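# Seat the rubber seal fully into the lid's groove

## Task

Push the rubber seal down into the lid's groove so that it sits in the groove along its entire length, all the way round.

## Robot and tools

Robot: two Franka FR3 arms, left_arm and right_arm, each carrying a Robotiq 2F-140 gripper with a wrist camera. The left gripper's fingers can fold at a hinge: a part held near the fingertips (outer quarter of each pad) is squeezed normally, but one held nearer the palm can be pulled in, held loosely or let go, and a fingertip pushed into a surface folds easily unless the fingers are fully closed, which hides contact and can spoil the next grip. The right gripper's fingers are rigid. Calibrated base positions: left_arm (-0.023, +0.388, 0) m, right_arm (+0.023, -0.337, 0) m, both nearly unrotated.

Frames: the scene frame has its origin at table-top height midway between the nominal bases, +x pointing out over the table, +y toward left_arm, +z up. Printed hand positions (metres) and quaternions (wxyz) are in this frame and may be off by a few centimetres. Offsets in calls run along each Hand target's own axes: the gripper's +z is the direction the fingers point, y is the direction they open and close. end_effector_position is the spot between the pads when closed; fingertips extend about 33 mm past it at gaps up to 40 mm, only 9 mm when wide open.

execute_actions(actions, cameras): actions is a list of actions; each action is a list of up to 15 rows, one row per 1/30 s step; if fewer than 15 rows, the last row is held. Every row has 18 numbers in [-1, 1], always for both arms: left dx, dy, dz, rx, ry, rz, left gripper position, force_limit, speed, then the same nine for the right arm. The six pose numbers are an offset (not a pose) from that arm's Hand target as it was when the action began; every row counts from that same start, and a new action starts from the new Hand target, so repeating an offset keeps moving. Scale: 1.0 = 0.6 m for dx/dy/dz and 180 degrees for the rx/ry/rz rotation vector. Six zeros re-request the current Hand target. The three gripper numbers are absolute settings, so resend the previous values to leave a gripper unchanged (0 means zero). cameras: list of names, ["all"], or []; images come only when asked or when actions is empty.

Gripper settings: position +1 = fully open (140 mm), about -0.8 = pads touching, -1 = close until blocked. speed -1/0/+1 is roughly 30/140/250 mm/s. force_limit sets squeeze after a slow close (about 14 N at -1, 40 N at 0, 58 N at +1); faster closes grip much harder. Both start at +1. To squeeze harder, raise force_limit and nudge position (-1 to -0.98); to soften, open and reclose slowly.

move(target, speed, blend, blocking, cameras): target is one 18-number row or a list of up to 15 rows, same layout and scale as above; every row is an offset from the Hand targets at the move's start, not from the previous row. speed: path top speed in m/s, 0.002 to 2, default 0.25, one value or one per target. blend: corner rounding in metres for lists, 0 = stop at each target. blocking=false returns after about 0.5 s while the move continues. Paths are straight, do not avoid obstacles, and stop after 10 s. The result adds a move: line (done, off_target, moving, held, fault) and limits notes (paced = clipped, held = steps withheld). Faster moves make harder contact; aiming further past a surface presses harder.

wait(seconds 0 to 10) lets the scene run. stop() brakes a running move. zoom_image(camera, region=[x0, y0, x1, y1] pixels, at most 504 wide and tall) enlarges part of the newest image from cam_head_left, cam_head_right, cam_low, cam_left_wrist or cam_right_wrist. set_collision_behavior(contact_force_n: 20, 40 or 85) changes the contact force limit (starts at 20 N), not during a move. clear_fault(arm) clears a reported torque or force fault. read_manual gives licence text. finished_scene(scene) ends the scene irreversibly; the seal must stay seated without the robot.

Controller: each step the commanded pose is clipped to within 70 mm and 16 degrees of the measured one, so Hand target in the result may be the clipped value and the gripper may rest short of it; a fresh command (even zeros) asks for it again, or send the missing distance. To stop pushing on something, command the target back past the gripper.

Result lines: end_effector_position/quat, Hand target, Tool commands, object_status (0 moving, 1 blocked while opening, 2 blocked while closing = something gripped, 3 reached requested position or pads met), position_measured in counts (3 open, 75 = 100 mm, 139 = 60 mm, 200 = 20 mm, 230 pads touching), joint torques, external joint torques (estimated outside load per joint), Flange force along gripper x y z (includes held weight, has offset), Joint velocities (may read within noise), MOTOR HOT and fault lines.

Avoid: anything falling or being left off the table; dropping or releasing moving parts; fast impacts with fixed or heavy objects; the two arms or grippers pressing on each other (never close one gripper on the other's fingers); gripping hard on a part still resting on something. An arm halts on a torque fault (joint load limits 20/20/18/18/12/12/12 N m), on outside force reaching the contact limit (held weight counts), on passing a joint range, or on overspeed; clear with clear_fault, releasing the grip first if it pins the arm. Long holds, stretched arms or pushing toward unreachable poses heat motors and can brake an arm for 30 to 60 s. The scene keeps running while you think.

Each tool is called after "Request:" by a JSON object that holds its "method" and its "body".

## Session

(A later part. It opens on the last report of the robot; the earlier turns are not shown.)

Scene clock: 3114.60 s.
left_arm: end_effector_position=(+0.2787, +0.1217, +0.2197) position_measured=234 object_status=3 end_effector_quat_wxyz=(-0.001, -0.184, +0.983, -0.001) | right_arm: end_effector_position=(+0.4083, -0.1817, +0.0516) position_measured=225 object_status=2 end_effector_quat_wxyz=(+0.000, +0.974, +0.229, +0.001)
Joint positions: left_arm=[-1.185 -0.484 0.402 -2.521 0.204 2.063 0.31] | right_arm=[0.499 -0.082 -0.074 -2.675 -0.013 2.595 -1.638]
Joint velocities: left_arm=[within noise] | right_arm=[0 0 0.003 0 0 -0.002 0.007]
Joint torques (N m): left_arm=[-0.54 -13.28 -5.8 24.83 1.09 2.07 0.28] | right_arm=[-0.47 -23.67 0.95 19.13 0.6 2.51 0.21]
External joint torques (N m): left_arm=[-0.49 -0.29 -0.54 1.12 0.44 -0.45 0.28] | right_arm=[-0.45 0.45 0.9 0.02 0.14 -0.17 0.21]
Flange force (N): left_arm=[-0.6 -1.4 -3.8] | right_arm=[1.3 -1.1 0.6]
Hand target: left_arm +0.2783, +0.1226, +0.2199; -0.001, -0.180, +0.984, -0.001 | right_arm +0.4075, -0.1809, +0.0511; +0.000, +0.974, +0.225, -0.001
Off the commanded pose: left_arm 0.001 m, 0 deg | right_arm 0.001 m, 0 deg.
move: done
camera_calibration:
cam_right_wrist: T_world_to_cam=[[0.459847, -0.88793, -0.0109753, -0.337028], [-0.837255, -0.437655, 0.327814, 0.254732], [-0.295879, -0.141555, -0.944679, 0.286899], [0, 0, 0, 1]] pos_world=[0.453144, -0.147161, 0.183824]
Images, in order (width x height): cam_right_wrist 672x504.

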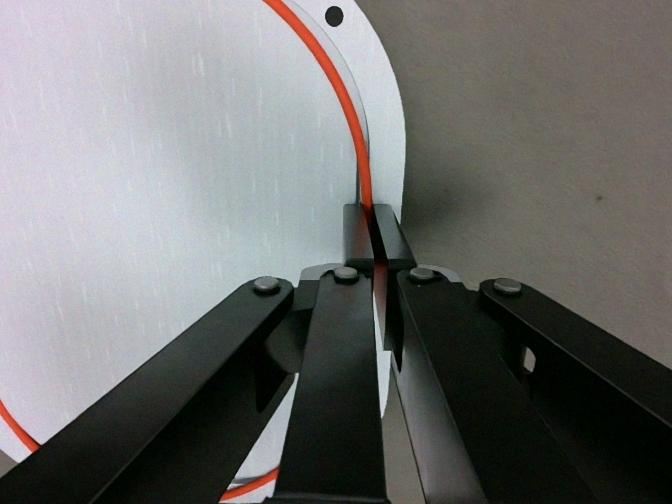

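Request:
{"method": "move", "body": {"target": [[0,0,0,0,0,0,-1,-1,0, 0.0015,-0.0038,0,0,0,0,-1,-1,-1], [0,0,0,0,0,0,-1,-1,0, 0.0015,-0.0038,0.0018,0,0,0,-1,-1,-1], [0,0,0,0,0,0,-1,-1,0, 0.0015,-0.0038,0.0018,0,0,0,-0.6,-1,0], [0,0,0,0,0,0,-1,-1,0, 0.0015,-0.0038,-0.018,0,0,0,-0.6,-1,0]], "speed": [0.01, 0.01, 0.01, 0.04], "cameras": ["cam_right_wrist"]}}

Request:
{"method": "zoom_image", "body": {"camera": "cam_right_wrist", "region": [290, 90, 430, 230]}}

Request:
{"method": "zoom_image", "body": {"camera": "cam_right_wrist", "region": [290, 210, 430, 350]}}

Scene clock: 3129.10 s.
left_arm: end_effector_position=(+0.2787, +0.1217, +0.2197) position_measured=234 object_status=3 end_effector_quat_wxyz=(-0.001, -0.184, +0.983, -0.001) | right_arm: end_effector_position=(+0.4075, -0.1788, +0.0613) position_measured=205 object_status=3 end_effector_quat_wxyz=(+0.000, +0.974, +0.227, +0.000)
Joint positions: left_arm=[-1.185 -0.484 0.402 -2.521 0.204 2.063 0.31] | right_arm=[0.5 -0.106 -0.068 -2.668 -0.012 2.562 -1.629]
Joint velocities: left_arm=[within noise] | right_arm=[0 0 0.001 0.001 -0.001 -0.003 0.002]
Joint torques (N m): left_arm=[-0.53 -13.25 -5.83 24.84 1.1 2.07 0.24] | right_arm=[-0.62 -24.36 1.15 19.52 0.36 2.57 0.28]
External joint torques (N m): left_arm=[-0.51 -0.08 -0.57 0.99 0.45 -0.48 0.24] | right_arm=[-0.66 -0.83 1.04 0.12 -0.12 -0.07 0.28]
Flange force (N): left_arm=[-0.5 -1.8 -3.4] | right_arm=[-1.9 -1.4 -2.7]
Hand target: left_arm +0.2783, +0.1226, +0.2199; -0.001, -0.180, +0.984, -0.001 | right_arm +0.4073, -0.1785, +0.0619; +0.000, +0.974, +0.225, -0.001
Off the commanded pose: left_arm 0.001 m, 0 deg | right_arm 0.001 m, 0 deg.
move: done
camera_calibration:
cam_right_wrist: T_world_to_cam=[[0.45673, -0.889514, -0.0127501, -0.332823], [-0.837937, -0.434973, 0.329636, 0.252741], [-0.298762, -0.139871, -0.944022, 0.297741], [0, 0, 0, 1]] pos_world=[0.452745, -0.144469, 0.193518]
Images, in order (width x height): cam_right_wrist 672x504.

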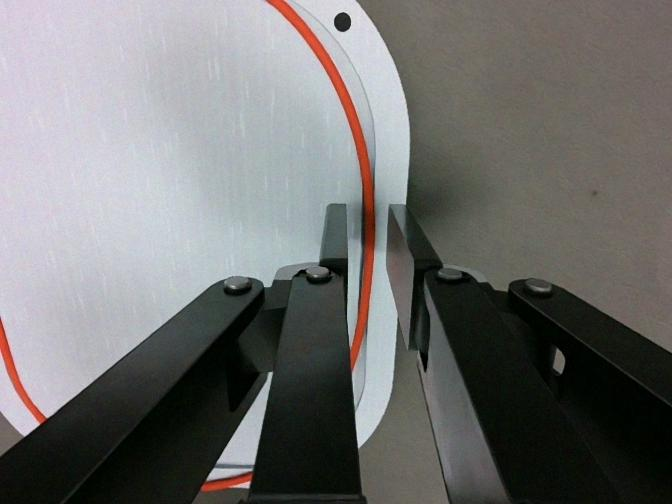

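Scaled by 3.600 from the camera's 672x504 image, which has a finer 960x720 frame.

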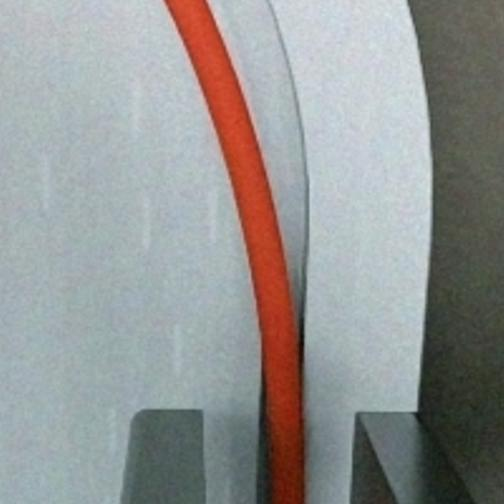

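Scaled by 3.600 from the camera's 672x504 image, which has a finer 960x720 frame.

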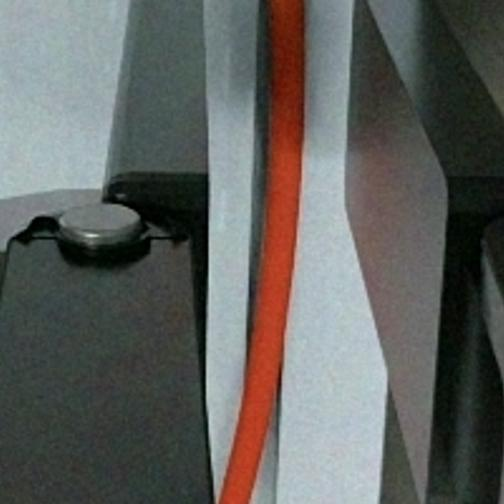

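Request:
{"method": "move", "body": {"target": [[0,0,0,0,0,0,-1,-1,0, 0,0.0042,0,0,0,0,-1,-1,0], [0,0,0,0,0,0,-1,-1,0, 0,0.0042,0.0148,0,0,0,-1,-1,0], [0,0,0,0,0,0,-1,-1,0, 0,0.0042,0.0242,0,0,0,-1,-1,0]], "speed": [0.03, 0.03, 0.006], "cameras": ["cam_right_wrist"]}}

Request:
{"method": "zoom_image", "body": {"camera": "cam_right_wrist", "region": [290, 90, 430, 230]}}

Scene clock: 3142.47 s.
left_arm: end_effector_position=(+0.2787, +0.1217, +0.2197) position_measured=234 object_status=3 end_effector_quat_wxyz=(-0.001, -0.184, +0.983, -0.001) | right_arm: end_effector_position=(+0.4097, -0.1799, +0.0500) position_measured=233 object_status=3 end_effector_quat_wxyz=(+0.000, +0.974, +0.224, +0.001)
Joint positions: left_arm=[-1.185 -0.484 0.402 -2.521 0.204 2.063 0.31] | right_arm=[0.5 -0.073 -0.072 -2.67 -0.011 2.599 -1.629]
Joint torques (N m): left_arm=[-0.52 -13.27 -5.8 24.86 1.08 2.08 0.27] | right_arm=[-0.56 -22.21 0.46 17.55 0.41 3.24 -0.15]
External joint torques (N m): left_arm=[-0.44 -0.28 -0.51 1.17 0.44 -0.45 0.27] | right_arm=[-0.53 2.05 0.42 -1.41 -0.05 0.57 -0.15]
Flange force (N): left_arm=[-0.7 -1.6 -3.9] | right_arm=[0.5 0.4 7.9]
Hand target: left_arm +0.2783, +0.1226, +0.2199; -0.001, -0.180, +0.984, -0.001 | right_arm +0.4084, -0.1807, +0.0474; +0.000, +0.974, +0.225, -0.001
Off the commanded pose: left_arm 0.001 m, 0 deg | right_arm 0.003 m, 0 deg.
move: done
camera_calibration:
cam_right_wrist: T_world_to_cam=[[0.452477, -0.891703, -0.0114437, -0.333723], [-0.840841, -0.430873, 0.327619, 0.259918], [-0.29707, -0.138618, -0.944741, 0.287167], [0, 0, 0, 1]] pos_world=[0.45486, -0.145784, 0.182325]
Images, in order (width x height): cam_right_wrist 672x504.

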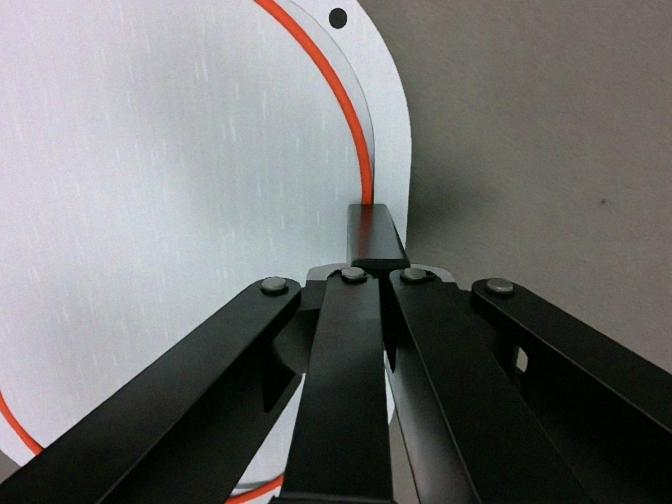

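Scaled by 3.600 from the camera's 672x504 image, which has a finer 960x720 frame.

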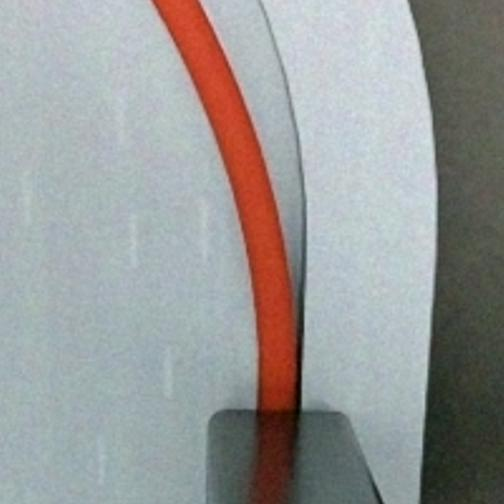

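Request:
{"method": "move", "body": {"target": [[0,0,0,0,0,0,-1,-1,0, 0,0,-0.021,0,0,0,-1,-1,0], [0,0,0,0,0,0,-1,-1,0, -0.03,0,-0.021,0,0,0,-1,-1,0], [0,0,0,0,0,0,-1,-1,0, -0.03,0,-0.0093,0,0,0,-1,-1,0], [0,0,0,0,0,0,-1,-1,0, -0.03,0,0,0,0,0,-1,-1,0]], "speed": [0.04, 0.04, 0.04, 0.006], "cameras": ["cam_right_wrist"]}}

Request:
{"method": "zoom_image", "body": {"camera": "cam_right_wrist", "region": [290, 90, 430, 230]}}

Scene clock: 3156.50 s.
left_arm: end_effector_position=(+0.2787, +0.1217, +0.2197) position_measured=234 object_status=3 end_effector_quat_wxyz=(-0.001, -0.184, +0.983, -0.001) | right_arm: end_effector_position=(+0.3924, -0.1879, +0.0499) position_measured=233 object_status=3 end_effector_quat_wxyz=(+0.000, +0.974, +0.225, -0.001)
Joint positions: left_arm=[-1.185 -0.484 0.402 -2.521 0.204 2.063 0.31] | right_arm=[0.496 -0.121 -0.073 -2.727 -0.016 2.605 -1.629]
Joint torques (N m): left_arm=[-0.54 -13.28 -5.78 24.85 1.1 2.07 0.27] | right_arm=[-0.84 -19.63 0.29 17.62 0.24 3.77 -0.05]
External joint torques (N m): left_arm=[-0.53 -0.3 -0.56 1.12 0.45 -0.46 0.27] | right_arm=[-0.8 2.86 0.24 -1.25 -0.22 1.1 -0.05]
Flange force (N): left_arm=[-0.5 -1.4 -3.8] | right_arm=[3.1 1.0 12.3]
Hand target: left_arm +0.2783, +0.1226, +0.2199; -0.001, -0.180, +0.984, -0.001 | right_arm +0.3922, -0.1886, +0.0474; +0.000, +0.974, +0.225, -0.001
Off the commanded pose: left_arm 0.001 m, 0 deg | right_arm 0.003 m, 0 deg.
move: done
camera_calibration:
cam_right_wrist: T_world_to_cam=[[0.452919, -0.891461, -0.0127464, -0.333127], [-0.839569, -0.431278, 0.330338, 0.241208], [-0.299981, -0.138915, -0.943776, 0.281891], [0, 0, 0, 1]] pos_world=[0.437952, -0.153783, 0.182116]
Images, in order (width x height): cam_right_wrist 672x504.

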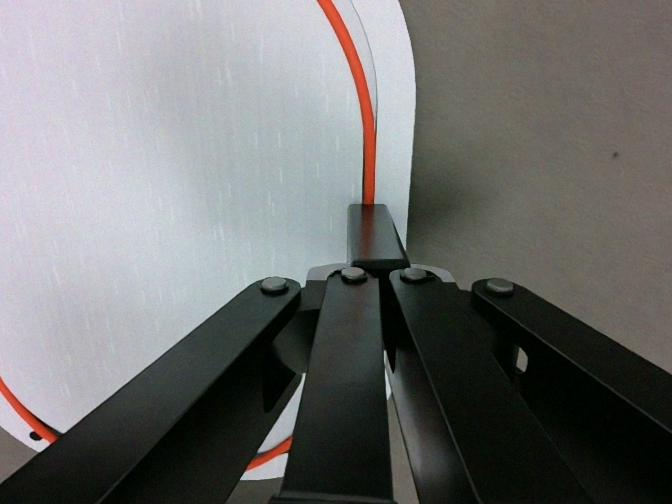

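Scaled by 3.600 from the camera's 672x504 image, which has a finer 960x720 frame.

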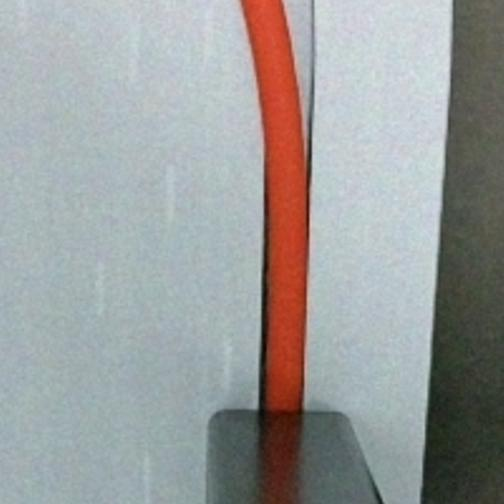

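Request:
{"method": "move", "body": {"target": [[0,0,0,0,0,0,-1,-1,0, 0,0,-0.021,0,0,0,-1,-1,0], [0,0,0,0,0,0,-1,-1,0, -0.03,0,-0.021,0,0,0,-1,-1,0], [0,0,0,0,0,0,-1,-1,0, -0.03,0,-0.0093,0,0,0,-1,-1,0], [0,0,0,0,0,0,-1,-1,0, -0.03,0,0,0,0,0,-1,-1,0]], "speed": [0.04, 0.04, 0.04, 0.006], "cameras": ["cam_right_wrist"]}}

Request:
{"method": "zoom_image", "body": {"camera": "cam_right_wrist", "region": [290, 60, 430, 230]}}

Scene clock: 3169.53 s.
left_arm: end_effector_position=(+0.2787, +0.1217, +0.2197) position_measured=234 object_status=3 end_effector_quat_wxyz=(-0.001, -0.184, +0.983, -0.001) | right_arm: end_effector_position=(+0.3764, -0.1959, +0.0499) position_measured=233 object_status=3 end_effector_quat_wxyz=(+0.000, +0.974, +0.225, +0.000)
Joint positions: left_arm=[-1.185 -0.484 0.402 -2.521 0.204 2.063 0.31] | right_arm=[0.491 -0.171 -0.073 -2.783 -0.023 2.612 -1.629]
Joint torques (N m): left_arm=[-0.58 -13.29 -5.8 24.85 1.1 2.07 0.27] | right_arm=[-0.62 -17.68 0.57 17.45 0.3 3.75 0.02]
External joint torques (N m): left_arm=[-0.5 -0.25 -0.5 1.1 0.45 -0.46 0.27] | right_arm=[-0.64 2.99 0.44 -1.35 -0.15 1.08 0.02]
Flange force (N): left_arm=[-0.6 -1.5 -3.7] | right_arm=[3.7 0.4 13.3]
Hand target: left_arm +0.2783, +0.1226, +0.2199; -0.001, -0.180, +0.984, -0.001 | right_arm +0.3761, -0.1965, +0.0474; +0.000, +0.974, +0.225, -0.001
Off the commanded pose: left_arm 0.001 m, 0 deg | right_arm 0.003 m, 0 deg.
move: done
camera_calibration:
cam_right_wrist: T_world_to_cam=[[0.453674, -0.891074, -0.0129046, -0.333236], [-0.839269, -0.432078, 0.330055, 0.22412], [-0.29968, -0.138907, -0.943873, 0.275873], [0, 0, 0, 1]] pos_world=[0.421951, -0.16178, 0.182117]
Images, in order (width x height): cam_right_wrist 672x504.

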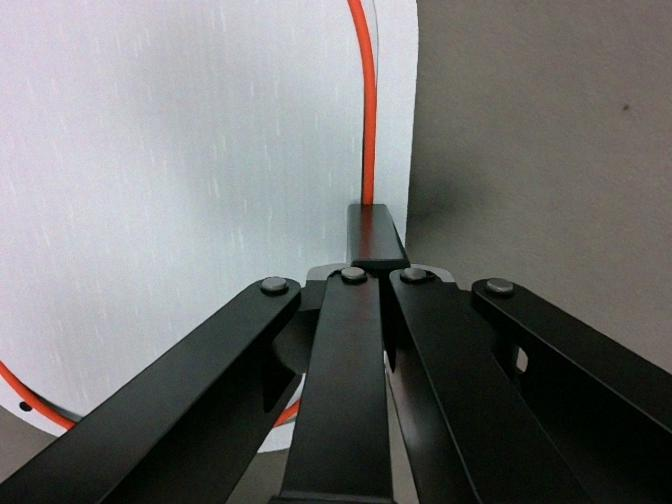

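Scaled by 2.965 from the camera's 672x504 image, which has a finer 960x720 frame.

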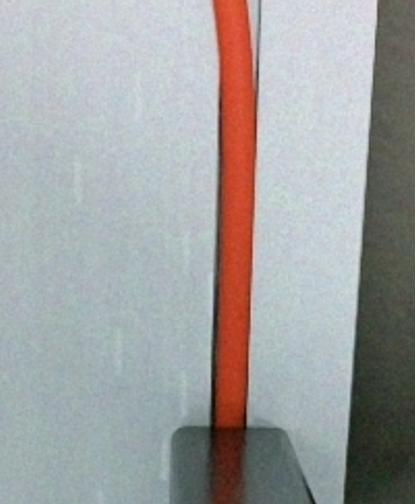

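Request:
{"method": "move", "body": {"target": [[0,0,0,0,0,0,-1,-1,0, 0,0,-0.02,0,0,0,-1,-1,0], [0,0,0,0,0,0,-1,-1,0, 0,0,-0.045,0,0,0,-0.3,-1,0]], "speed": [0.04, 0.06], "cameras": ["cam_right_wrist"]}}

Request:
{"method": "zoom_image", "body": {"camera": "cam_right_wrist", "region": [270, 180, 470, 440]}}

Scene clock: 3180.67 s.
left_arm: end_effector_position=(+0.2787, +0.1217, +0.2197) position_measured=234 object_status=3 end_effector_quat_wxyz=(-0.001, -0.184, +0.983, -0.001) | right_arm: end_effector_position=(+0.3759, -0.1960, +0.0739) position_measured=167 object_status=0 end_effector_quat_wxyz=(-0.001, +0.974, +0.226, -0.001)
Joint positions: left_arm=[-1.185 -0.484 0.402 -2.521 0.204 2.063 0.31] | right_arm=[0.488 -0.243 -0.071 -2.772 -0.025 2.529 -1.629]
Joint torques (N m): left_arm=[-0.51 -13.25 -5.82 24.87 1.09 2.07 0.28] | right_arm=[-0.92 -19.87 1.13 19.82 0.17 2.49 0.21]
External joint torques (N m): left_arm=[-0.52 -0.23 -0.62 1.15 0.44 -0.46 0.28] | right_arm=[-0.99 -0.67 0.91 -0.06 -0.33 -0.16 0.21]
Flange force (N): left_arm=[-0.5 -1.7 -3.9] | right_arm=[-2.6 -0.6 -2.7]
Hand target: left_arm +0.2783, +0.1226, +0.2199; -0.001, -0.180, +0.984, -0.001 | right_arm +0.3761, -0.1965, +0.0744; +0.000, +0.974, +0.225, -0.001
Off the commanded pose: left_arm 0.001 m, 0 deg | right_arm 0.001 m, 0 deg.
move: done
camera_calibration:
cam_right_wrist: T_world_to_cam=[[0.455019, -0.890364, -0.0144944, -0.332949], [-0.838397, -0.433833, 0.32997, 0.215007], [-0.300081, -0.13799, -0.94388, 0.298543], [0, 0, 0, 1]] pos_world=[0.421346, -0.161972, 0.206018]
Images, in order (width x height): cam_right_wrist 672x504.

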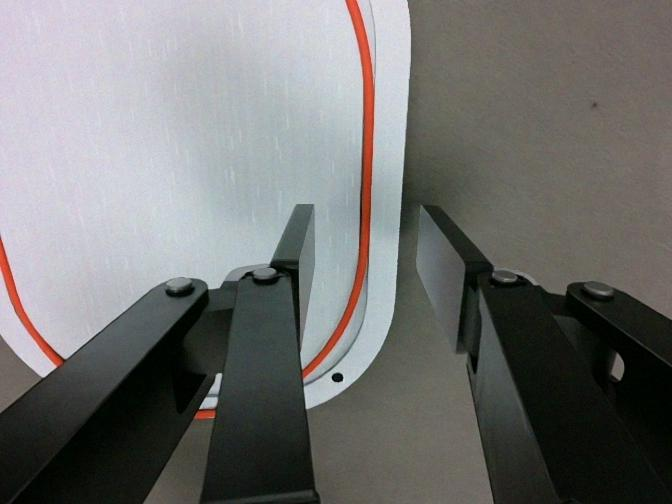

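Scaled by 1.938 from the camera's 672x504 image, which has a finer 960x720 frame.

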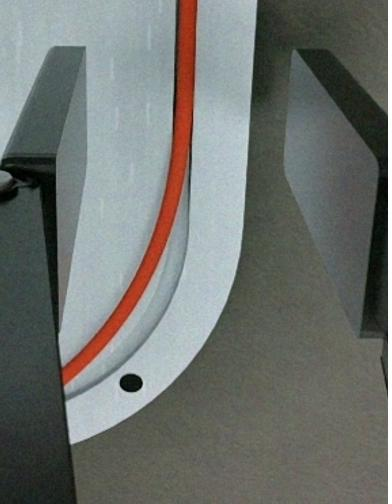

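Request:
{"method": "move", "body": {"target": [[0,0,0,0,0,0,-1,-1,0, 0.06,-0.09,-0.16,0,0,0,-0.3,-1,0]], "speed": [0.12], "cameras": ["cam_right_wrist", "cam_high"]}}

Request:
{"method": "zoom_image", "body": {"camera": "cam_right_wrist", "region": [100, 20, 500, 320]}}

Scene clock: 3191.27 s.
left_arm: end_effector_position=(+0.2787, +0.1217, +0.2197) position_measured=234 object_status=3 end_effector_quat_wxyz=(-0.001, -0.184, +0.983, -0.001) | right_arm: end_effector_position=(+0.3854, -0.1324, +0.1705) position_measured=167 object_status=3 end_effector_quat_wxyz=(+0.001, +0.973, +0.229, +0.001)
Joint positions: left_arm=[-1.185 -0.484 0.402 -2.521 0.204 2.063 0.31] | right_arm=[0.529 -0.336 0.029 -2.565 0.01 2.23 -1.526]
Joint velocities: left_arm=[within noise] | right_arm=[0 0 0.001 0.001 0 -0.002 0.007]
Joint torques (N m): left_arm=[-0.52 -13.25 -5.83 24.82 1.09 2.06 0.26] | right_arm=[-0.8 -19.45 0.35 23.8 0.83 2.47 0.24]
External joint torques (N m): left_arm=[-0.55 -0.27 -0.65 1.15 0.44 -0.45 0.26] | right_arm=[-0.79 -0.16 0.93 0.41 0.14 -0.19 0.24]
Flange force (N): left_arm=[-0.4 -1.6 -3.9] | right_arm=[0.7 -1.1 -1.3]
Hand target: left_arm +0.2783, +0.1226, +0.2199; -0.001, -0.180, +0.984, -0.001 | right_arm +0.3849, -0.1322, +0.1705; +0.000, +0.974, +0.225, -0.001
Off the commanded pose: left_arm 0.001 m, 0 deg | right_arm 0.000 m, 1 deg.
move: done
camera_calibration:
cam_right_wrist: T_world_to_cam=[[0.461391, -0.887137, -0.0103657, -0.28196], [-0.836478, -0.438878, 0.328162, 0.217602], [-0.295674, -0.14274, -0.944565, 0.399183], [0, 0, 0, 1]] pos_world=[0.430141, -0.0976573, 0.302723]
Images, in order (width x height): cam_high 672x504, cam_right_wrist 672x504.

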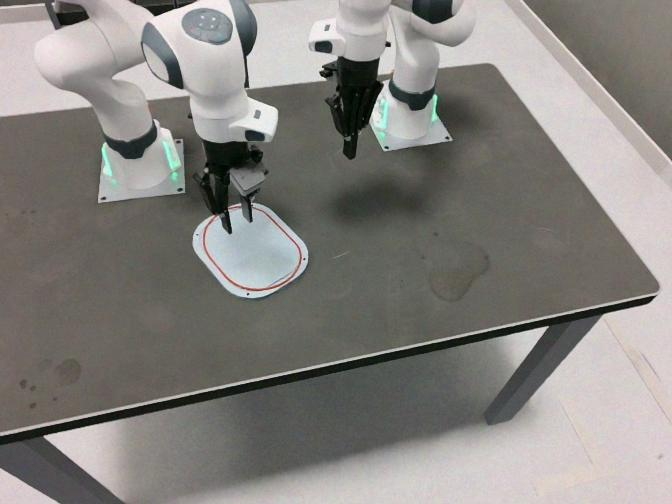

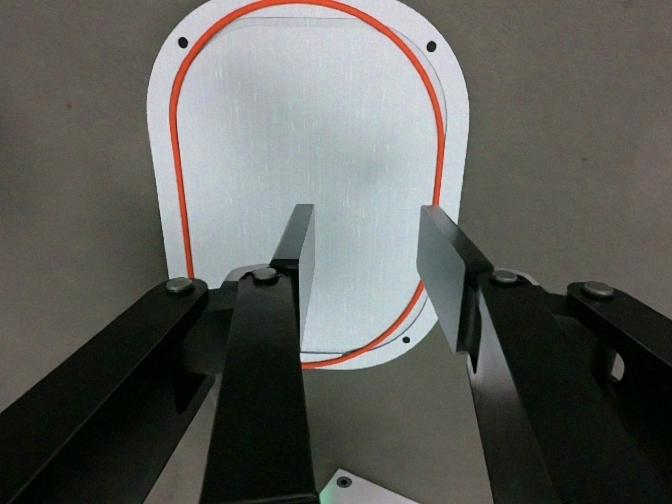

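Scaled by 1.260 from the camera's 672x504 image, which has a finer 960x720 frame.

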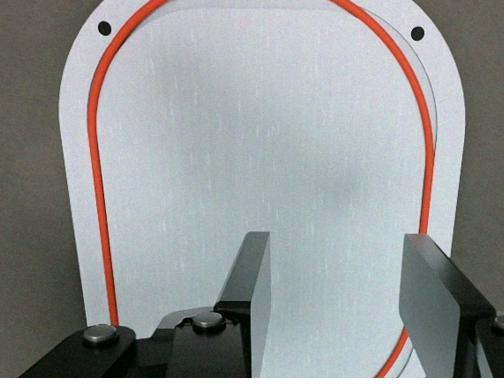

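Request:
{"method": "move", "body": {"target": [[0,0,0,0,0,0,-1,-1,0, 0.0282,0.0897,0.165,0,0,0,-0.3,-1,0]], "speed": [0.12], "cameras": ["cam_right_wrist"]}}

Request:
{"method": "zoom_image", "body": {"camera": "cam_right_wrist", "region": [280, 80, 440, 280]}}

Scene clock: 3216.00 s.
left_arm: end_effector_position=(+0.2787, +0.1217, +0.2197) position_measured=234 object_status=3 end_effector_quat_wxyz=(-0.001, -0.184, +0.983, -0.001) | right_arm: end_effector_position=(+0.4228, -0.1733, +0.0717) position_measured=167 object_status=3 end_effector_quat_wxyz=(+0.000, +0.975, +0.222, -0.001)
Joint positions: left_arm=[-1.185 -0.484 0.402 -2.521 0.204 2.063 0.31] | right_arm=[0.484 -0.088 -0.053 -2.609 -0.007 2.519 -1.625]
Joint velocities: left_arm=[within noise] | right_arm=[0.001 -0.001 -0.001 0 0 0.002 -0.006]
Joint torques (N m): left_arm=[-0.51 -13.3 -5.79 24.86 1.07 2.09 0.28] | right_arm=[-0.6 -24.62 0.33 19.96 0.39 2.98 -0.21]
External joint torques (N m): left_arm=[-0.47 -0.24 -0.54 1.15 0.43 -0.44 0.28] | right_arm=[-0.63 0.38 0.26 -0.15 -0.12 0.31 -0.21]
Flange force (N): left_arm=[-0.6 -1.7 -3.8] | right_arm=[0.3 0.8 1.9]
Hand target: left_arm +0.2783, +0.1226, +0.2199; -0.001, -0.180, +0.984, -0.001 | right_arm +0.4236, -0.1732, +0.0714; +0.000, +0.974, +0.225, -0.001
Off the commanded pose: left_arm 0.001 m, 0 deg | right_arm 0.001 m, 0 deg.
move: done
camera_calibration:
cam_right_wrist: T_world_to_cam=[[0.448168, -0.893859, -0.0126979, -0.331966], [-0.841431, -0.426593, 0.331681, 0.267353], [-0.301893, -0.137964, -0.943306, 0.314428], [0, 0, 0, 1]] pos_world=[0.468659, -0.1393, 0.203711]
Images, in order (width x height): cam_right_wrist 672x504.

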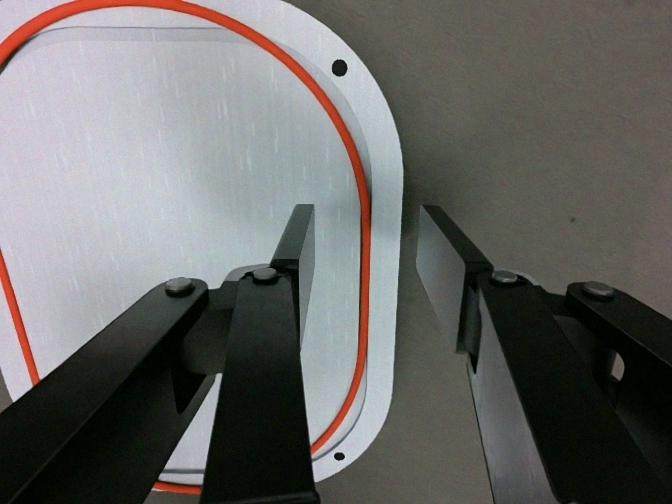

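Scaled by 2.520 from the camera's 672x504 image, which has a finer 960x720 frame.

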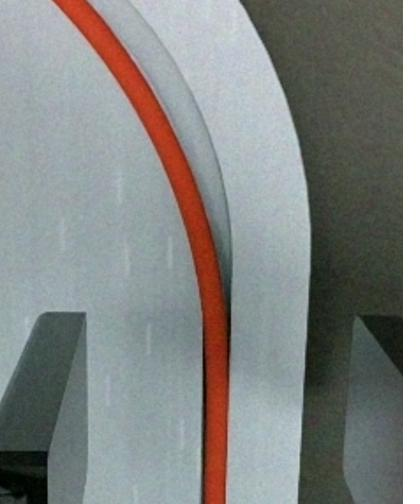

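Request:
{"method": "move", "body": {"target": [[0,0,0,0,0,0,-1,-1,0, -0.0005,0.0022,0,0,0,0,-1,-1,0], [0,0,0,0,0,0,-1,-1,0, -0.0005,0.0022,0.0282,0,0,0,-1,-1,0], [0,0,0,0,0,0,-1,-1,0, -0.0005,0.0022,0.04,0,0,0,-1,-1,0]], "speed": [0.04, 0.05, 0.006], "cameras": ["cam_right_wrist"]}}

Request:
{"method": "zoom_image", "body": {"camera": "cam_right_wrist", "region": [270, 60, 440, 230]}}

Scene clock: 3244.37 s.
left_arm: end_effector_position=(+0.2787, +0.1217, +0.2197) position_measured=234 object_status=3 end_effector_quat_wxyz=(-0.001, -0.184, +0.983, -0.001) | right_arm: end_effector_position=(+0.4251, -0.1747, +0.0500) position_measured=233 object_status=3 end_effector_quat_wxyz=(+0.000, +0.975, +0.224, +0.001)
Joint positions: left_arm=[-1.185 -0.484 0.402 -2.521 0.204 2.063 0.31] | right_arm=[0.484 -0.03 -0.057 -2.617 -0.005 2.587 -1.633]
Joint torques (N m): left_arm=[-0.53 -13.29 -5.79 24.86 1.09 2.07 0.28] | right_arm=[-0.33 -23.76 0.88 17.8 0.66 3.42 -0.07]
External joint torques (N m): left_arm=[-0.58 -0.25 -0.63 1.13 0.45 -0.45 0.28] | right_arm=[-0.27 2.2 0.93 -1.36 0.19 0.75 -0.07]
Flange force (N): left_arm=[-0.4 -1.7 -3.8] | right_arm=[0.8 -0.6 8.5]
Hand target: left_arm +0.2783, +0.1226, +0.2199; -0.001, -0.180, +0.984, -0.001 | right_arm +0.4239, -0.1745, +0.0474; +0.000, +0.974, +0.225, -0.001
Off the commanded pose: left_arm 0.001 m, 0 deg | right_arm 0.003 m, 0 deg.
move: done
camera_calibration:
cam_right_wrist: T_world_to_cam=[[0.451114, -0.8924, -0.0109094, -0.335618], [-0.841218, -0.429261, 0.328765, 0.275546], [-0.298073, -0.139134, -0.944349, 0.292765], [0, 0, 0, 1]] pos_world=[0.470461, -0.140491, 0.182221]
Images, in order (width x height): cam_right_wrist 672x504.

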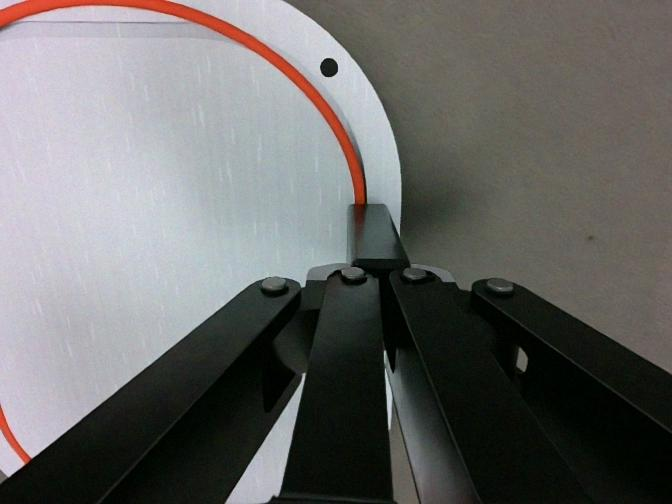

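Scaled by 2.965 from the camera's 672x504 image, which has a finer 960x720 frame.

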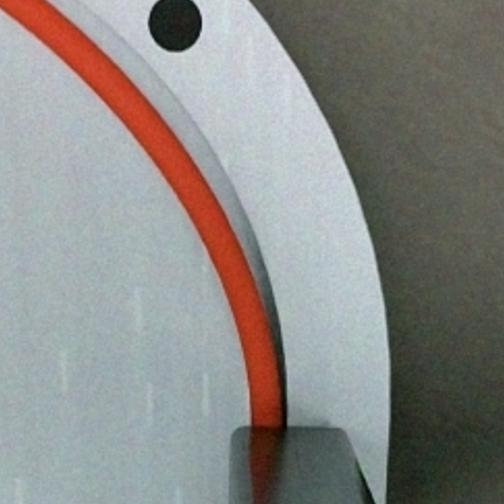

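Request:
{"method": "move", "body": {"target": [[0,0,0,0,0,0,-1,-1,0, 0,0,-0.018,0,0,0,-1,-1,0], [0,0,0,0,0,0,-1,-1,0, 0.025,-0.0025,-0.018,0,0,-0.033,-1,-1,0], [0,0,0,0,0,0,-1,-1,0, 0.025,-0.0025,-0.0105,0,0,-0.033,-1,-1,0], [0,0,0,0,0,0,-1,-1,0, 0.0249,0.0014,0.0003,0,0,-0.033,-1,-1,0]], "speed": [0.04, 0.04, 0.04, 0.006], "cameras": ["cam_right_wrist"]}}

Request:
{"method": "zoom_image", "body": {"camera": "cam_right_wrist", "region": [270, 60, 440, 230]}}

Scene clock: 3259.10 s.
left_arm: end_effector_position=(+0.2787, +0.1217, +0.2197) position_measured=234 object_status=3 end_effector_quat_wxyz=(-0.001, -0.184, +0.983, -0.001) | right_arm: end_effector_position=(+0.4381, -0.1680, +0.0500) position_measured=233 object_status=3 end_effector_quat_wxyz=(+0.000, +0.961, +0.275, +0.000)
Joint positions: left_arm=[-1.185 -0.484 0.402 -2.521 0.204 2.063 0.31] | right_arm=[0.489 0.007 -0.058 -2.569 -0.001 2.576 -1.739]
Joint torques (N m): left_arm=[-0.46 -13.25 -5.79 24.86 1.09 2.07 0.29] | right_arm=[-0.6 -24.89 0.34 18.15 0.64 3.6 -0.18]
External joint torques (N m): left_arm=[-0.45 -0.18 -0.56 1.08 0.44 -0.46 0.29] | right_arm=[-0.61 2.54 0.33 -1.12 0.15 0.95 -0.18]
Flange force (N): left_arm=[-0.6 -1.6 -3.7] | right_arm=[1.9 1.0 9.6]
Hand target: left_arm +0.2783, +0.1226, +0.2199; -0.001, -0.180, +0.984, -0.001 | right_arm +0.4377, -0.1687, +0.0472; +0.000, +0.961, +0.275, -0.001
Off the commanded pose: left_arm 0.001 m, 0 deg | right_arm 0.003 m, 0 deg.
move: done
camera_calibration:
cam_right_wrist: T_world_to_cam=[[0.542606, -0.839914, -0.0110958, -0.366743], [-0.791, -0.515362, 0.329729, 0.252734], [-0.282662, -0.170136, -0.94401, 0.285612], [0, 0, 0, 1]] pos_world=[0.479641, -0.12919, 0.182217]
Images, in order (width x height): cam_right_wrist 672x504.

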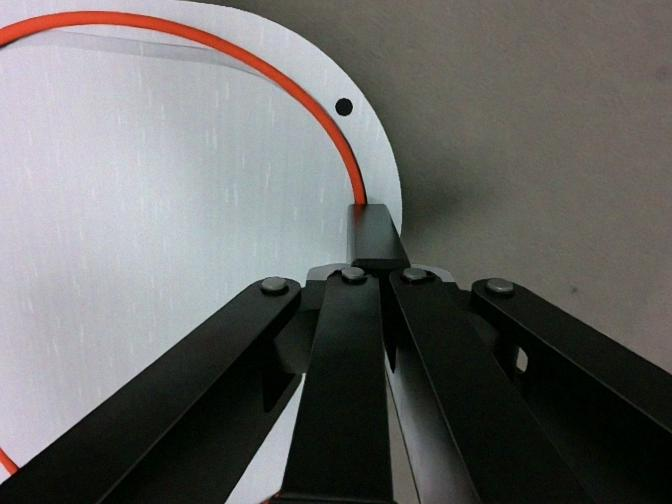

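Scaled by 2.965 from the camera's 672x504 image, which has a finer 960x720 frame.

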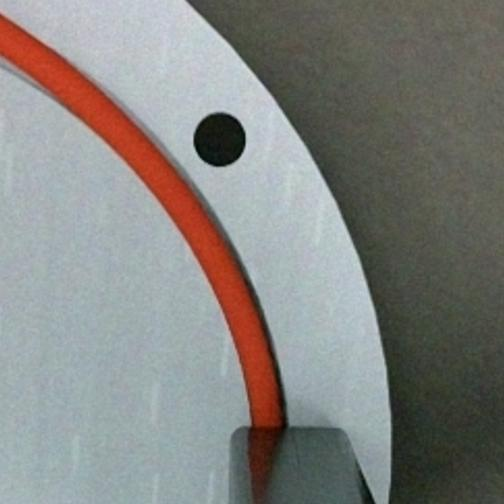

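Request:
{"method": "move", "body": {"target": [[0,0,0,0,0,0,-1,-1,0, 0,0,-0.018,0,0,0,-1,-1,0], [0,0,0,0,0,0,-1,-1,0, 0.0259,-0.0043,-0.018,0,0,-0.045,-1,-1,0], [0,0,0,0,0,0,-1,-1,0, 0.0259,-0.0043,-0.0105,0,0,-0.045,-1,-1,0], [0,0,0,0,0,0,-1,-1,0, 0.0263,-0.0009,0.0003,0,0,-0.045,-1,-1,0]], "speed": [0.04, 0.04, 0.04, 0.006], "cameras": ["cam_right_wrist"]}}

Request:
{"method": "zoom_image", "body": {"camera": "cam_right_wrist", "region": [270, 60, 440, 230]}}

Scene clock: 3278.90 s.
left_arm: end_effector_position=(+0.2787, +0.1217, +0.2197) position_measured=234 object_status=3 end_effector_quat_wxyz=(-0.001, -0.184, +0.983, -0.001) | right_arm: end_effector_position=(+0.4508, -0.1598, +0.0500) position_measured=233 object_status=3 end_effector_quat_wxyz=(+0.001, +0.940, +0.342, +0.000)
Joint positions: left_arm=[-1.185 -0.484 0.402 -2.521 0.204 2.063 0.31] | right_arm=[0.488 0.044 -0.051 -2.52 0.002 2.563 -1.876]
Joint velocities: left_arm=[within noise] | right_arm=[0 0 0.001 0 0.002 0 -0.004]
Joint torques (N m): left_arm=[-0.51 -13.25 -5.81 24.82 1.09 2.08 0.25] | right_arm=[-0.52 -25.59 0.67 18.54 0.76 3.64 -0.05]
External joint torques (N m): left_arm=[-0.46 -0.26 -0.55 1.1 0.44 -0.45 0.25] | right_arm=[-0.51 3.41 0.7 -0.99 0.26 0.98 -0.05]
Flange force (N): left_arm=[-0.5 -1.5 -3.7] | right_arm=[4.2 1.3 11.4]
Hand target: left_arm +0.2783, +0.1226, +0.2199; -0.001, -0.180, +0.984, -0.001 | right_arm +0.4508, -0.1599, +0.0470; +0.000, +0.940, +0.342, -0.001
Off the commanded pose: left_arm 0.001 m, 0 deg | right_arm 0.003 m, 0 deg.
move: done
camera_calibration:
cam_right_wrist: T_world_to_cam=[[0.655268, -0.755315, -0.0111293, -0.403947], [-0.71058, -0.621324, 0.330202, 0.213846], [-0.256321, -0.208462, -0.943845, 0.272527], [0, 0, 0, 1]] pos_world=[0.486503, -0.115428, 0.182116]
Images, in order (width x height): cam_right_wrist 672x504.

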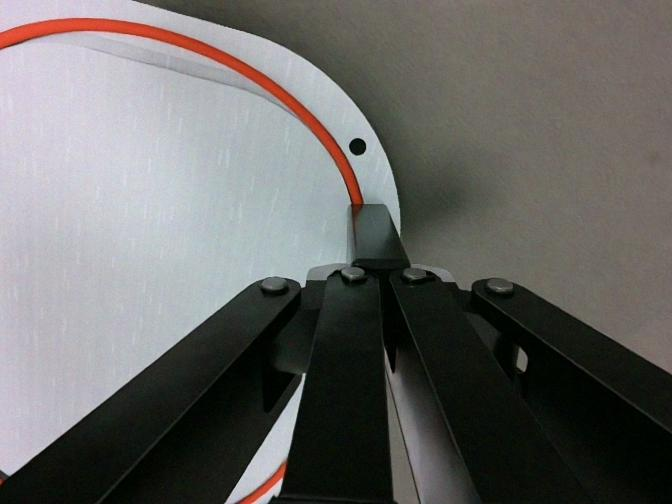

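Scaled by 2.965 from the camera's 672x504 image, which has a finer 960x720 frame.

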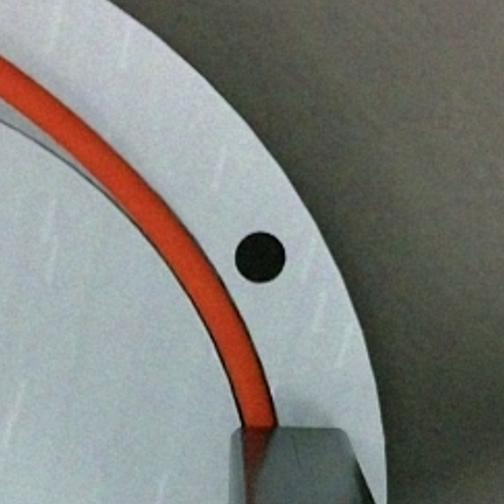

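Request:
{"method": "move", "body": {"target": [[0,0,0,0,0,0,-1,-1,0, 0,0,-0.018,0,0,0,-1,-1,0], [0,0,0,0,0,0,-1,-1,0, 0.0243,-0.004,-0.018,0,0,-0.079,-1,-1,0], [0,0,0,0,0,0,-1,-1,0, 0.0243,-0.004,-0.0105,0,0,-0.079,-1,-1,0], [0,0,0,0,0,0,-1,-1,0, 0.0243,-0.004,0.0005,0,0,-0.079,-1,-1,0]], "speed": [0.04, 0.04, 0.04, 0.006], "cameras": ["cam_right_wrist"]}}

Request:
{"method": "zoom_image", "body": {"camera": "cam_right_wrist", "region": [230, 60, 430, 230]}}

Scene clock: 3295.63 s.
left_arm: end_effector_position=(+0.2787, +0.1217, +0.2197) position_measured=234 object_status=3 end_effector_quat_wxyz=(-0.001, -0.184, +0.983, -0.001) | right_arm: end_effector_position=(+0.4617, -0.1487, +0.0500) position_measured=233 object_status=3 end_effector_quat_wxyz=(+0.001, +0.890, +0.455, +0.001)
Joint positions: left_arm=[-1.185 -0.484 0.402 -2.521 0.204 2.063 0.31] | right_arm=[0.487 0.078 -0.038 -2.474 0.003 2.553 -2.111]
Joint torques (N m): left_arm=[-0.52 -13.24 -5.79 24.88 1.09 2.07 0.24] | right_arm=[0.18 -27.55 1.15 18.42 0.77 3.45 -0.17]
External joint torques (N m): left_arm=[-0.55 -0.25 -0.61 1.15 0.44 -0.46 0.24] | right_arm=[0.35 2.75 1.32 -1.24 0.25 0.8 -0.17]
Flange force (N): left_arm=[-0.4 -1.7 -3.9] | right_arm=[2.2 -0.1 9.1]
Hand target: left_arm +0.2783, +0.1226, +0.2199; -0.001, -0.180, +0.984, -0.001 | right_arm +0.4604, -0.1486, +0.0467; +0.000, +0.890, +0.456, +0.000
Off the commanded pose: left_arm 0.001 m, 0 deg | right_arm 0.004 m, 0 deg.
move: off_target (right_arm)
camera_calibration:
cam_right_wrist: T_world_to_cam=[[0.820419, -0.571673, -0.0101196, -0.451769], [-0.537166, -0.77672, 0.328874, 0.125407], [-0.195868, -0.264379, -0.94432, 0.241481], [0, 0, 0, 1]] pos_world=[0.485303, -0.097016, 0.18222]
Images, in order (width x height): cam_right_wrist 672x504.

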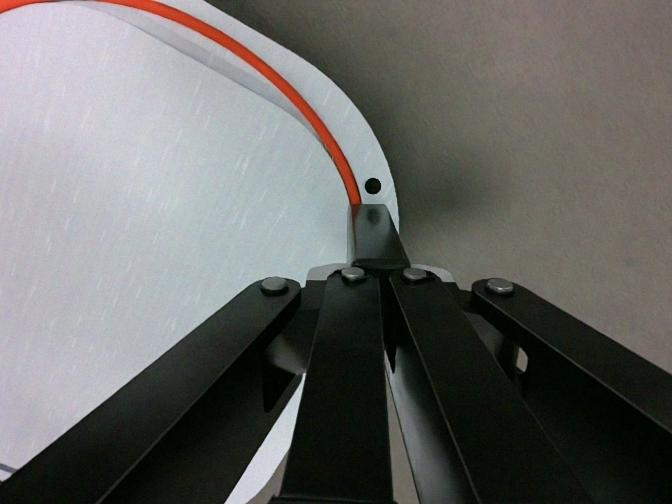

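Scaled by 2.520 from the camera's 672x504 image, which has a finer 960x720 frame.

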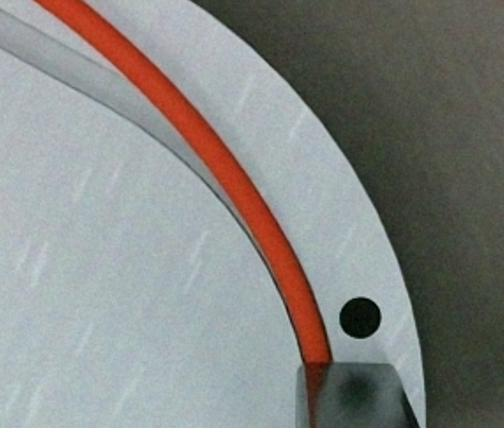

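Request:
{"method": "move", "body": {"target": [[0,0,0,0,0,0,-1,-1,0, 0,0,-0.04,0,0,0,-1,-1,0], [0,0,0,0,0,0,-1,-1,0, -0.11,-0.12,-0.18,0,0,0.156,-1,-1,0]], "speed": [0.05, 0.12], "cameras": ["cam_right_wrist"]}}

Request:
{"method": "zoom_image", "body": {"camera": "cam_right_wrist", "region": [60, 0, 500, 330]}}

Scene clock: 3326.33 s.
left_arm: end_effector_position=(+0.2787, +0.1217, +0.2197) position_measured=234 object_status=3 end_effector_quat_wxyz=(-0.001, -0.184, +0.983, -0.001) | right_arm: end_effector_position=(+0.3647, -0.1599, +0.1551) position_measured=233 object_status=3 end_effector_quat_wxyz=(+0.000, +0.973, +0.231, +0.001)
Joint positions: left_arm=[-1.185 -0.484 0.402 -2.521 0.204 2.063 0.31] | right_arm=[0.419 -0.416 0.105 -2.678 0.054 2.265 -1.599]
Joint velocities: left_arm=[within noise] | right_arm=[0 -0.001 0.002 0 0 0 0.007]
Joint torques (N m): left_arm=[-0.53 -13.29 -5.84 24.86 1.1 2.09 0.27] | right_arm=[-0.99 -16.7 -0.33 22.58 0.84 2.48 0.29]
External joint torques (N m): left_arm=[-0.52 -0.26 -0.63 1.11 0.45 -0.44 0.27] | right_arm=[-0.96 -0.81 1.13 -0.39 0.16 -0.16 0.29]
Flange force (N): left_arm=[-0.4 -1.6 -3.8] | right_arm=[-3.5 -1.3 -1.2]
Hand target: left_arm +0.2783, +0.1226, +0.2199; -0.001, -0.180, +0.984, -0.001 | right_arm +0.3635, -0.1602, +0.1548; +0.000, +0.974, +0.227, -0.001
Off the commanded pose: left_arm 0.001 m, 0 deg | right_arm 0.001 m, 1 deg.
move: done
camera_calibration:
cam_right_wrist: T_world_to_cam=[[0.464318, -0.885604, -0.0106856, -0.297778], [-0.835007, -0.441748, 0.328059, 0.192349], [-0.295251, -0.143401, -0.944597, 0.374453], [0, 0, 0, 1]] pos_world=[0.409434, -0.125047, 0.287423]
Images, in order (width x height): cam_right_wrist 672x504.

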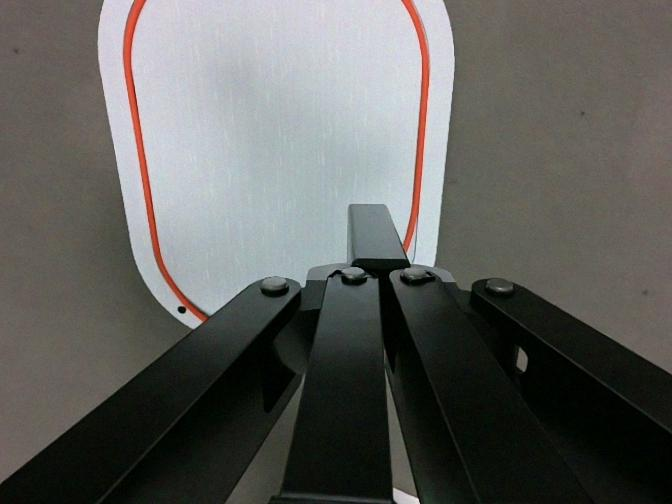

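Scaled by 1.145 from the camera's 672x504 image, which has a finer 960x720 frame.

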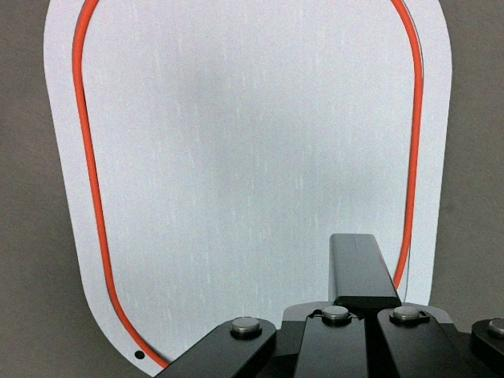

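Request:
{"method": "move", "body": {"target": [[0,0,0,0,0,0,-1,-1,0, 0.1083,-0.1115,0,0,0,0,-1,-1,0]], "speed": [0.12], "cameras": ["cam_right_wrist"]}}

Request:
{"method": "zoom_image", "body": {"camera": "cam_right_wrist", "region": [130, 40, 330, 240]}}

Request:
{"method": "zoom_image", "body": {"camera": "cam_right_wrist", "region": [300, 40, 500, 240]}}

Scene clock: 3337.47 s.
left_arm: end_effector_position=(+0.2787, +0.1217, +0.2197) position_measured=234 object_status=3 end_effector_quat_wxyz=(-0.001, -0.184, +0.983, -0.001) | right_arm: end_effector_position=(+0.3916, -0.0710, +0.1551) position_measured=233 object_status=3 end_effector_quat_wxyz=(-0.002, +0.973, +0.229, -0.001)
Joint positions: left_arm=[-1.185 -0.484 0.402 -2.521 0.204 2.063 0.31] | right_arm=[0.437 -0.198 0.227 -2.466 0.062 2.273 -1.455]
Joint velocities: left_arm=[within noise] | right_arm=[0 0 -0.001 0 0.001 0 0.007]
Joint torques (N m): left_arm=[-0.5 -13.22 -5.82 24.84 1.1 2.08 0.28] | right_arm=[-0.97 -22.82 -0.34 23.39 0.26 2.69 0.26]
External joint torques (N m): left_arm=[-0.54 -0.15 -0.66 1.08 0.45 -0.46 0.28] | right_arm=[-0.93 0.21 1.13 0.38 -0.4 0.03 0.26]
Flange force (N): left_arm=[-0.5 -1.8 -3.7] | right_arm=[2.6 -1.3 0.4]
Hand target: left_arm +0.2783, +0.1226, +0.2199; -0.001, -0.180, +0.984, -0.001 | right_arm +0.3923, -0.0715, +0.1548; +0.000, +0.974, +0.227, -0.001
Off the commanded pose: left_arm 0.001 m, 0 deg | right_arm 0.001 m, 0 deg.
move: done
camera_calibration:
cam_right_wrist: T_world_to_cam=[[0.460411, -0.887576, -0.0151934, -0.229426], [-0.835704, -0.439149, 0.329767, 0.254293], [-0.299366, -0.139131, -0.94394, 0.396807], [0, 0, 0, 1]] pos_world=[0.436934, -0.0367524, 0.287219]
Images, in order (width x height): cam_right_wrist 672x504.

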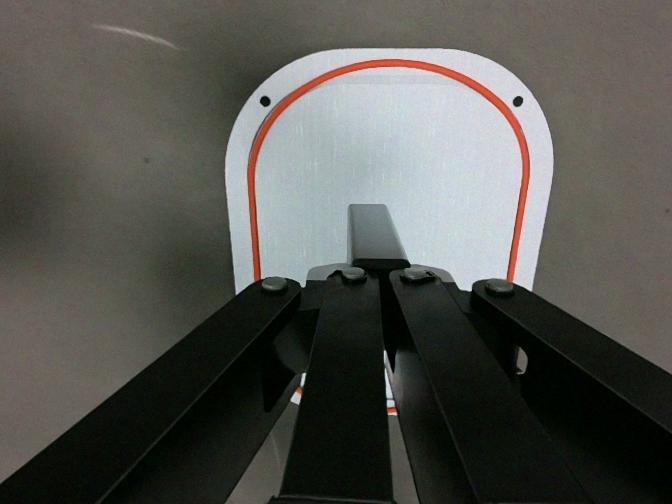

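Scaled by 2.520 from the camera's 672x504 image, which has a finer 960x720 frame.

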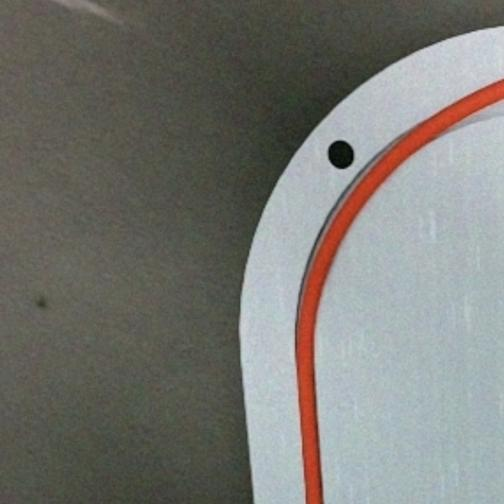

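Scaled by 2.520 from the camera's 672x504 image, which has a finer 960x720 frame.

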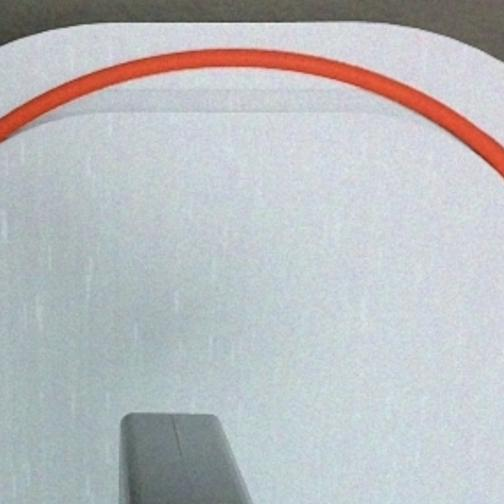

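Request:
{"method": "move", "body": {"target": [[-0.0278,0.1677,-0.0833,0,0,0,-1,-1,0, -0.0583,-0.1112,0.11,0,0,0,-1,-1,0], [-0.0278,0.1677,-0.0833,0,0,0,-1,-1,0, -0.0583,-0.1112,0.1688,0,0,0,-1,-1,0], [-0.0278,0.1677,-0.0833,0,0,0,-1,-1,0, -0.0583,-0.1112,0.1793,0,0,0,-1,-1,0]], "speed": [0.12, 0.06, 0.006], "cameras": ["cam_right_wrist"]}}

Request:
{"method": "zoom_image", "body": {"camera": "cam_right_wrist", "region": [270, 60, 440, 230]}}

Scene clock: 3357.07 s.
left_arm: end_effector_position=(+0.2588, +0.2218, +0.2698) position_measured=234 object_status=3 end_effector_quat_wxyz=(-0.001, -0.184, +0.983, -0.001) | right_arm: end_effector_position=(+0.3314, -0.0259, +0.0500) position_measured=233 object_status=3 end_effector_quat_wxyz=(-0.001, +0.973, +0.229, +0.000)
Joint positions: left_arm=[-1.065 -0.813 0.407 -2.598 0.298 1.818 0.381] | right_arm=[0.481 -0.02 0.354 -2.602 0.015 2.584 -1.254]
Joint velocities: left_arm=[within noise] | right_arm=[0 0.001 0 -0.001 -0.004 0.005 0.003]
Joint torques (N m): left_arm=[-0.62 -3.35 -8.44 24.73 1.15 2.07 0.25] | right_arm=[-0.87 -21.64 0 18.01 -0.03 3.4 0.3]
External joint torques (N m): left_arm=[-0.56 -0.02 -0.57 1.1 0.44 -0.45 0.25] | right_arm=[-0.94 2.69 0.14 -1.11 -0.48 0.74 0.3]
Flange force (N): left_arm=[-0.8 -1.3 -4.0] | right_arm=[4.4 -1.2 11.4]
Hand target: left_arm +0.2582, +0.2227, +0.2697; -0.001, -0.180, +0.984, -0.001 | right_arm +0.3313, -0.0270, +0.0473; +0.000, +0.974, +0.227, -0.001
Off the commanded pose: left_arm 0.001 m, 0 deg | right_arm 0.003 m, 0 deg.
move: done
camera_calibration:
cam_right_wrist: T_world_to_cam=[[0.460607, -0.887504, -0.0133059, -0.163381], [-0.836124, -0.438875, 0.329068, 0.258536], [-0.297889, -0.140446, -0.944212, 0.285392], [0, 0, 0, 1]] pos_world=[0.376438, 0.00854511, 0.182221]
Images, in order (width x height): cam_right_wrist 672x504.

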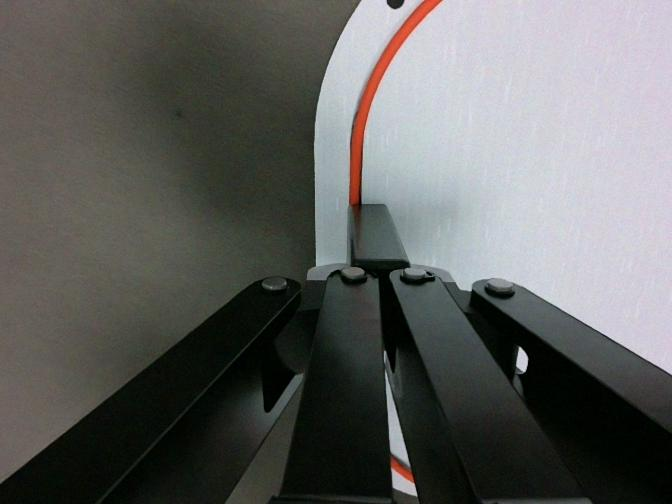

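Scaled by 2.965 from the camera's 672x504 image, which has a finer 960x720 frame.

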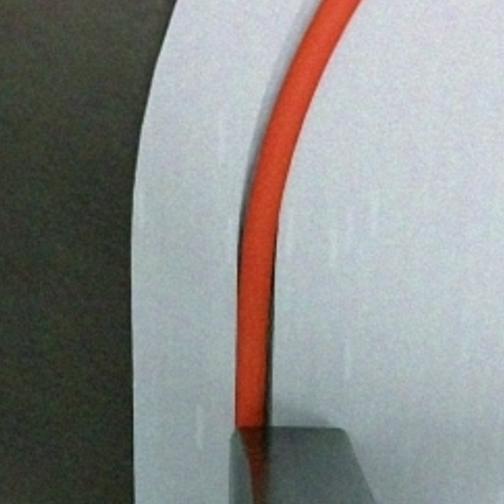

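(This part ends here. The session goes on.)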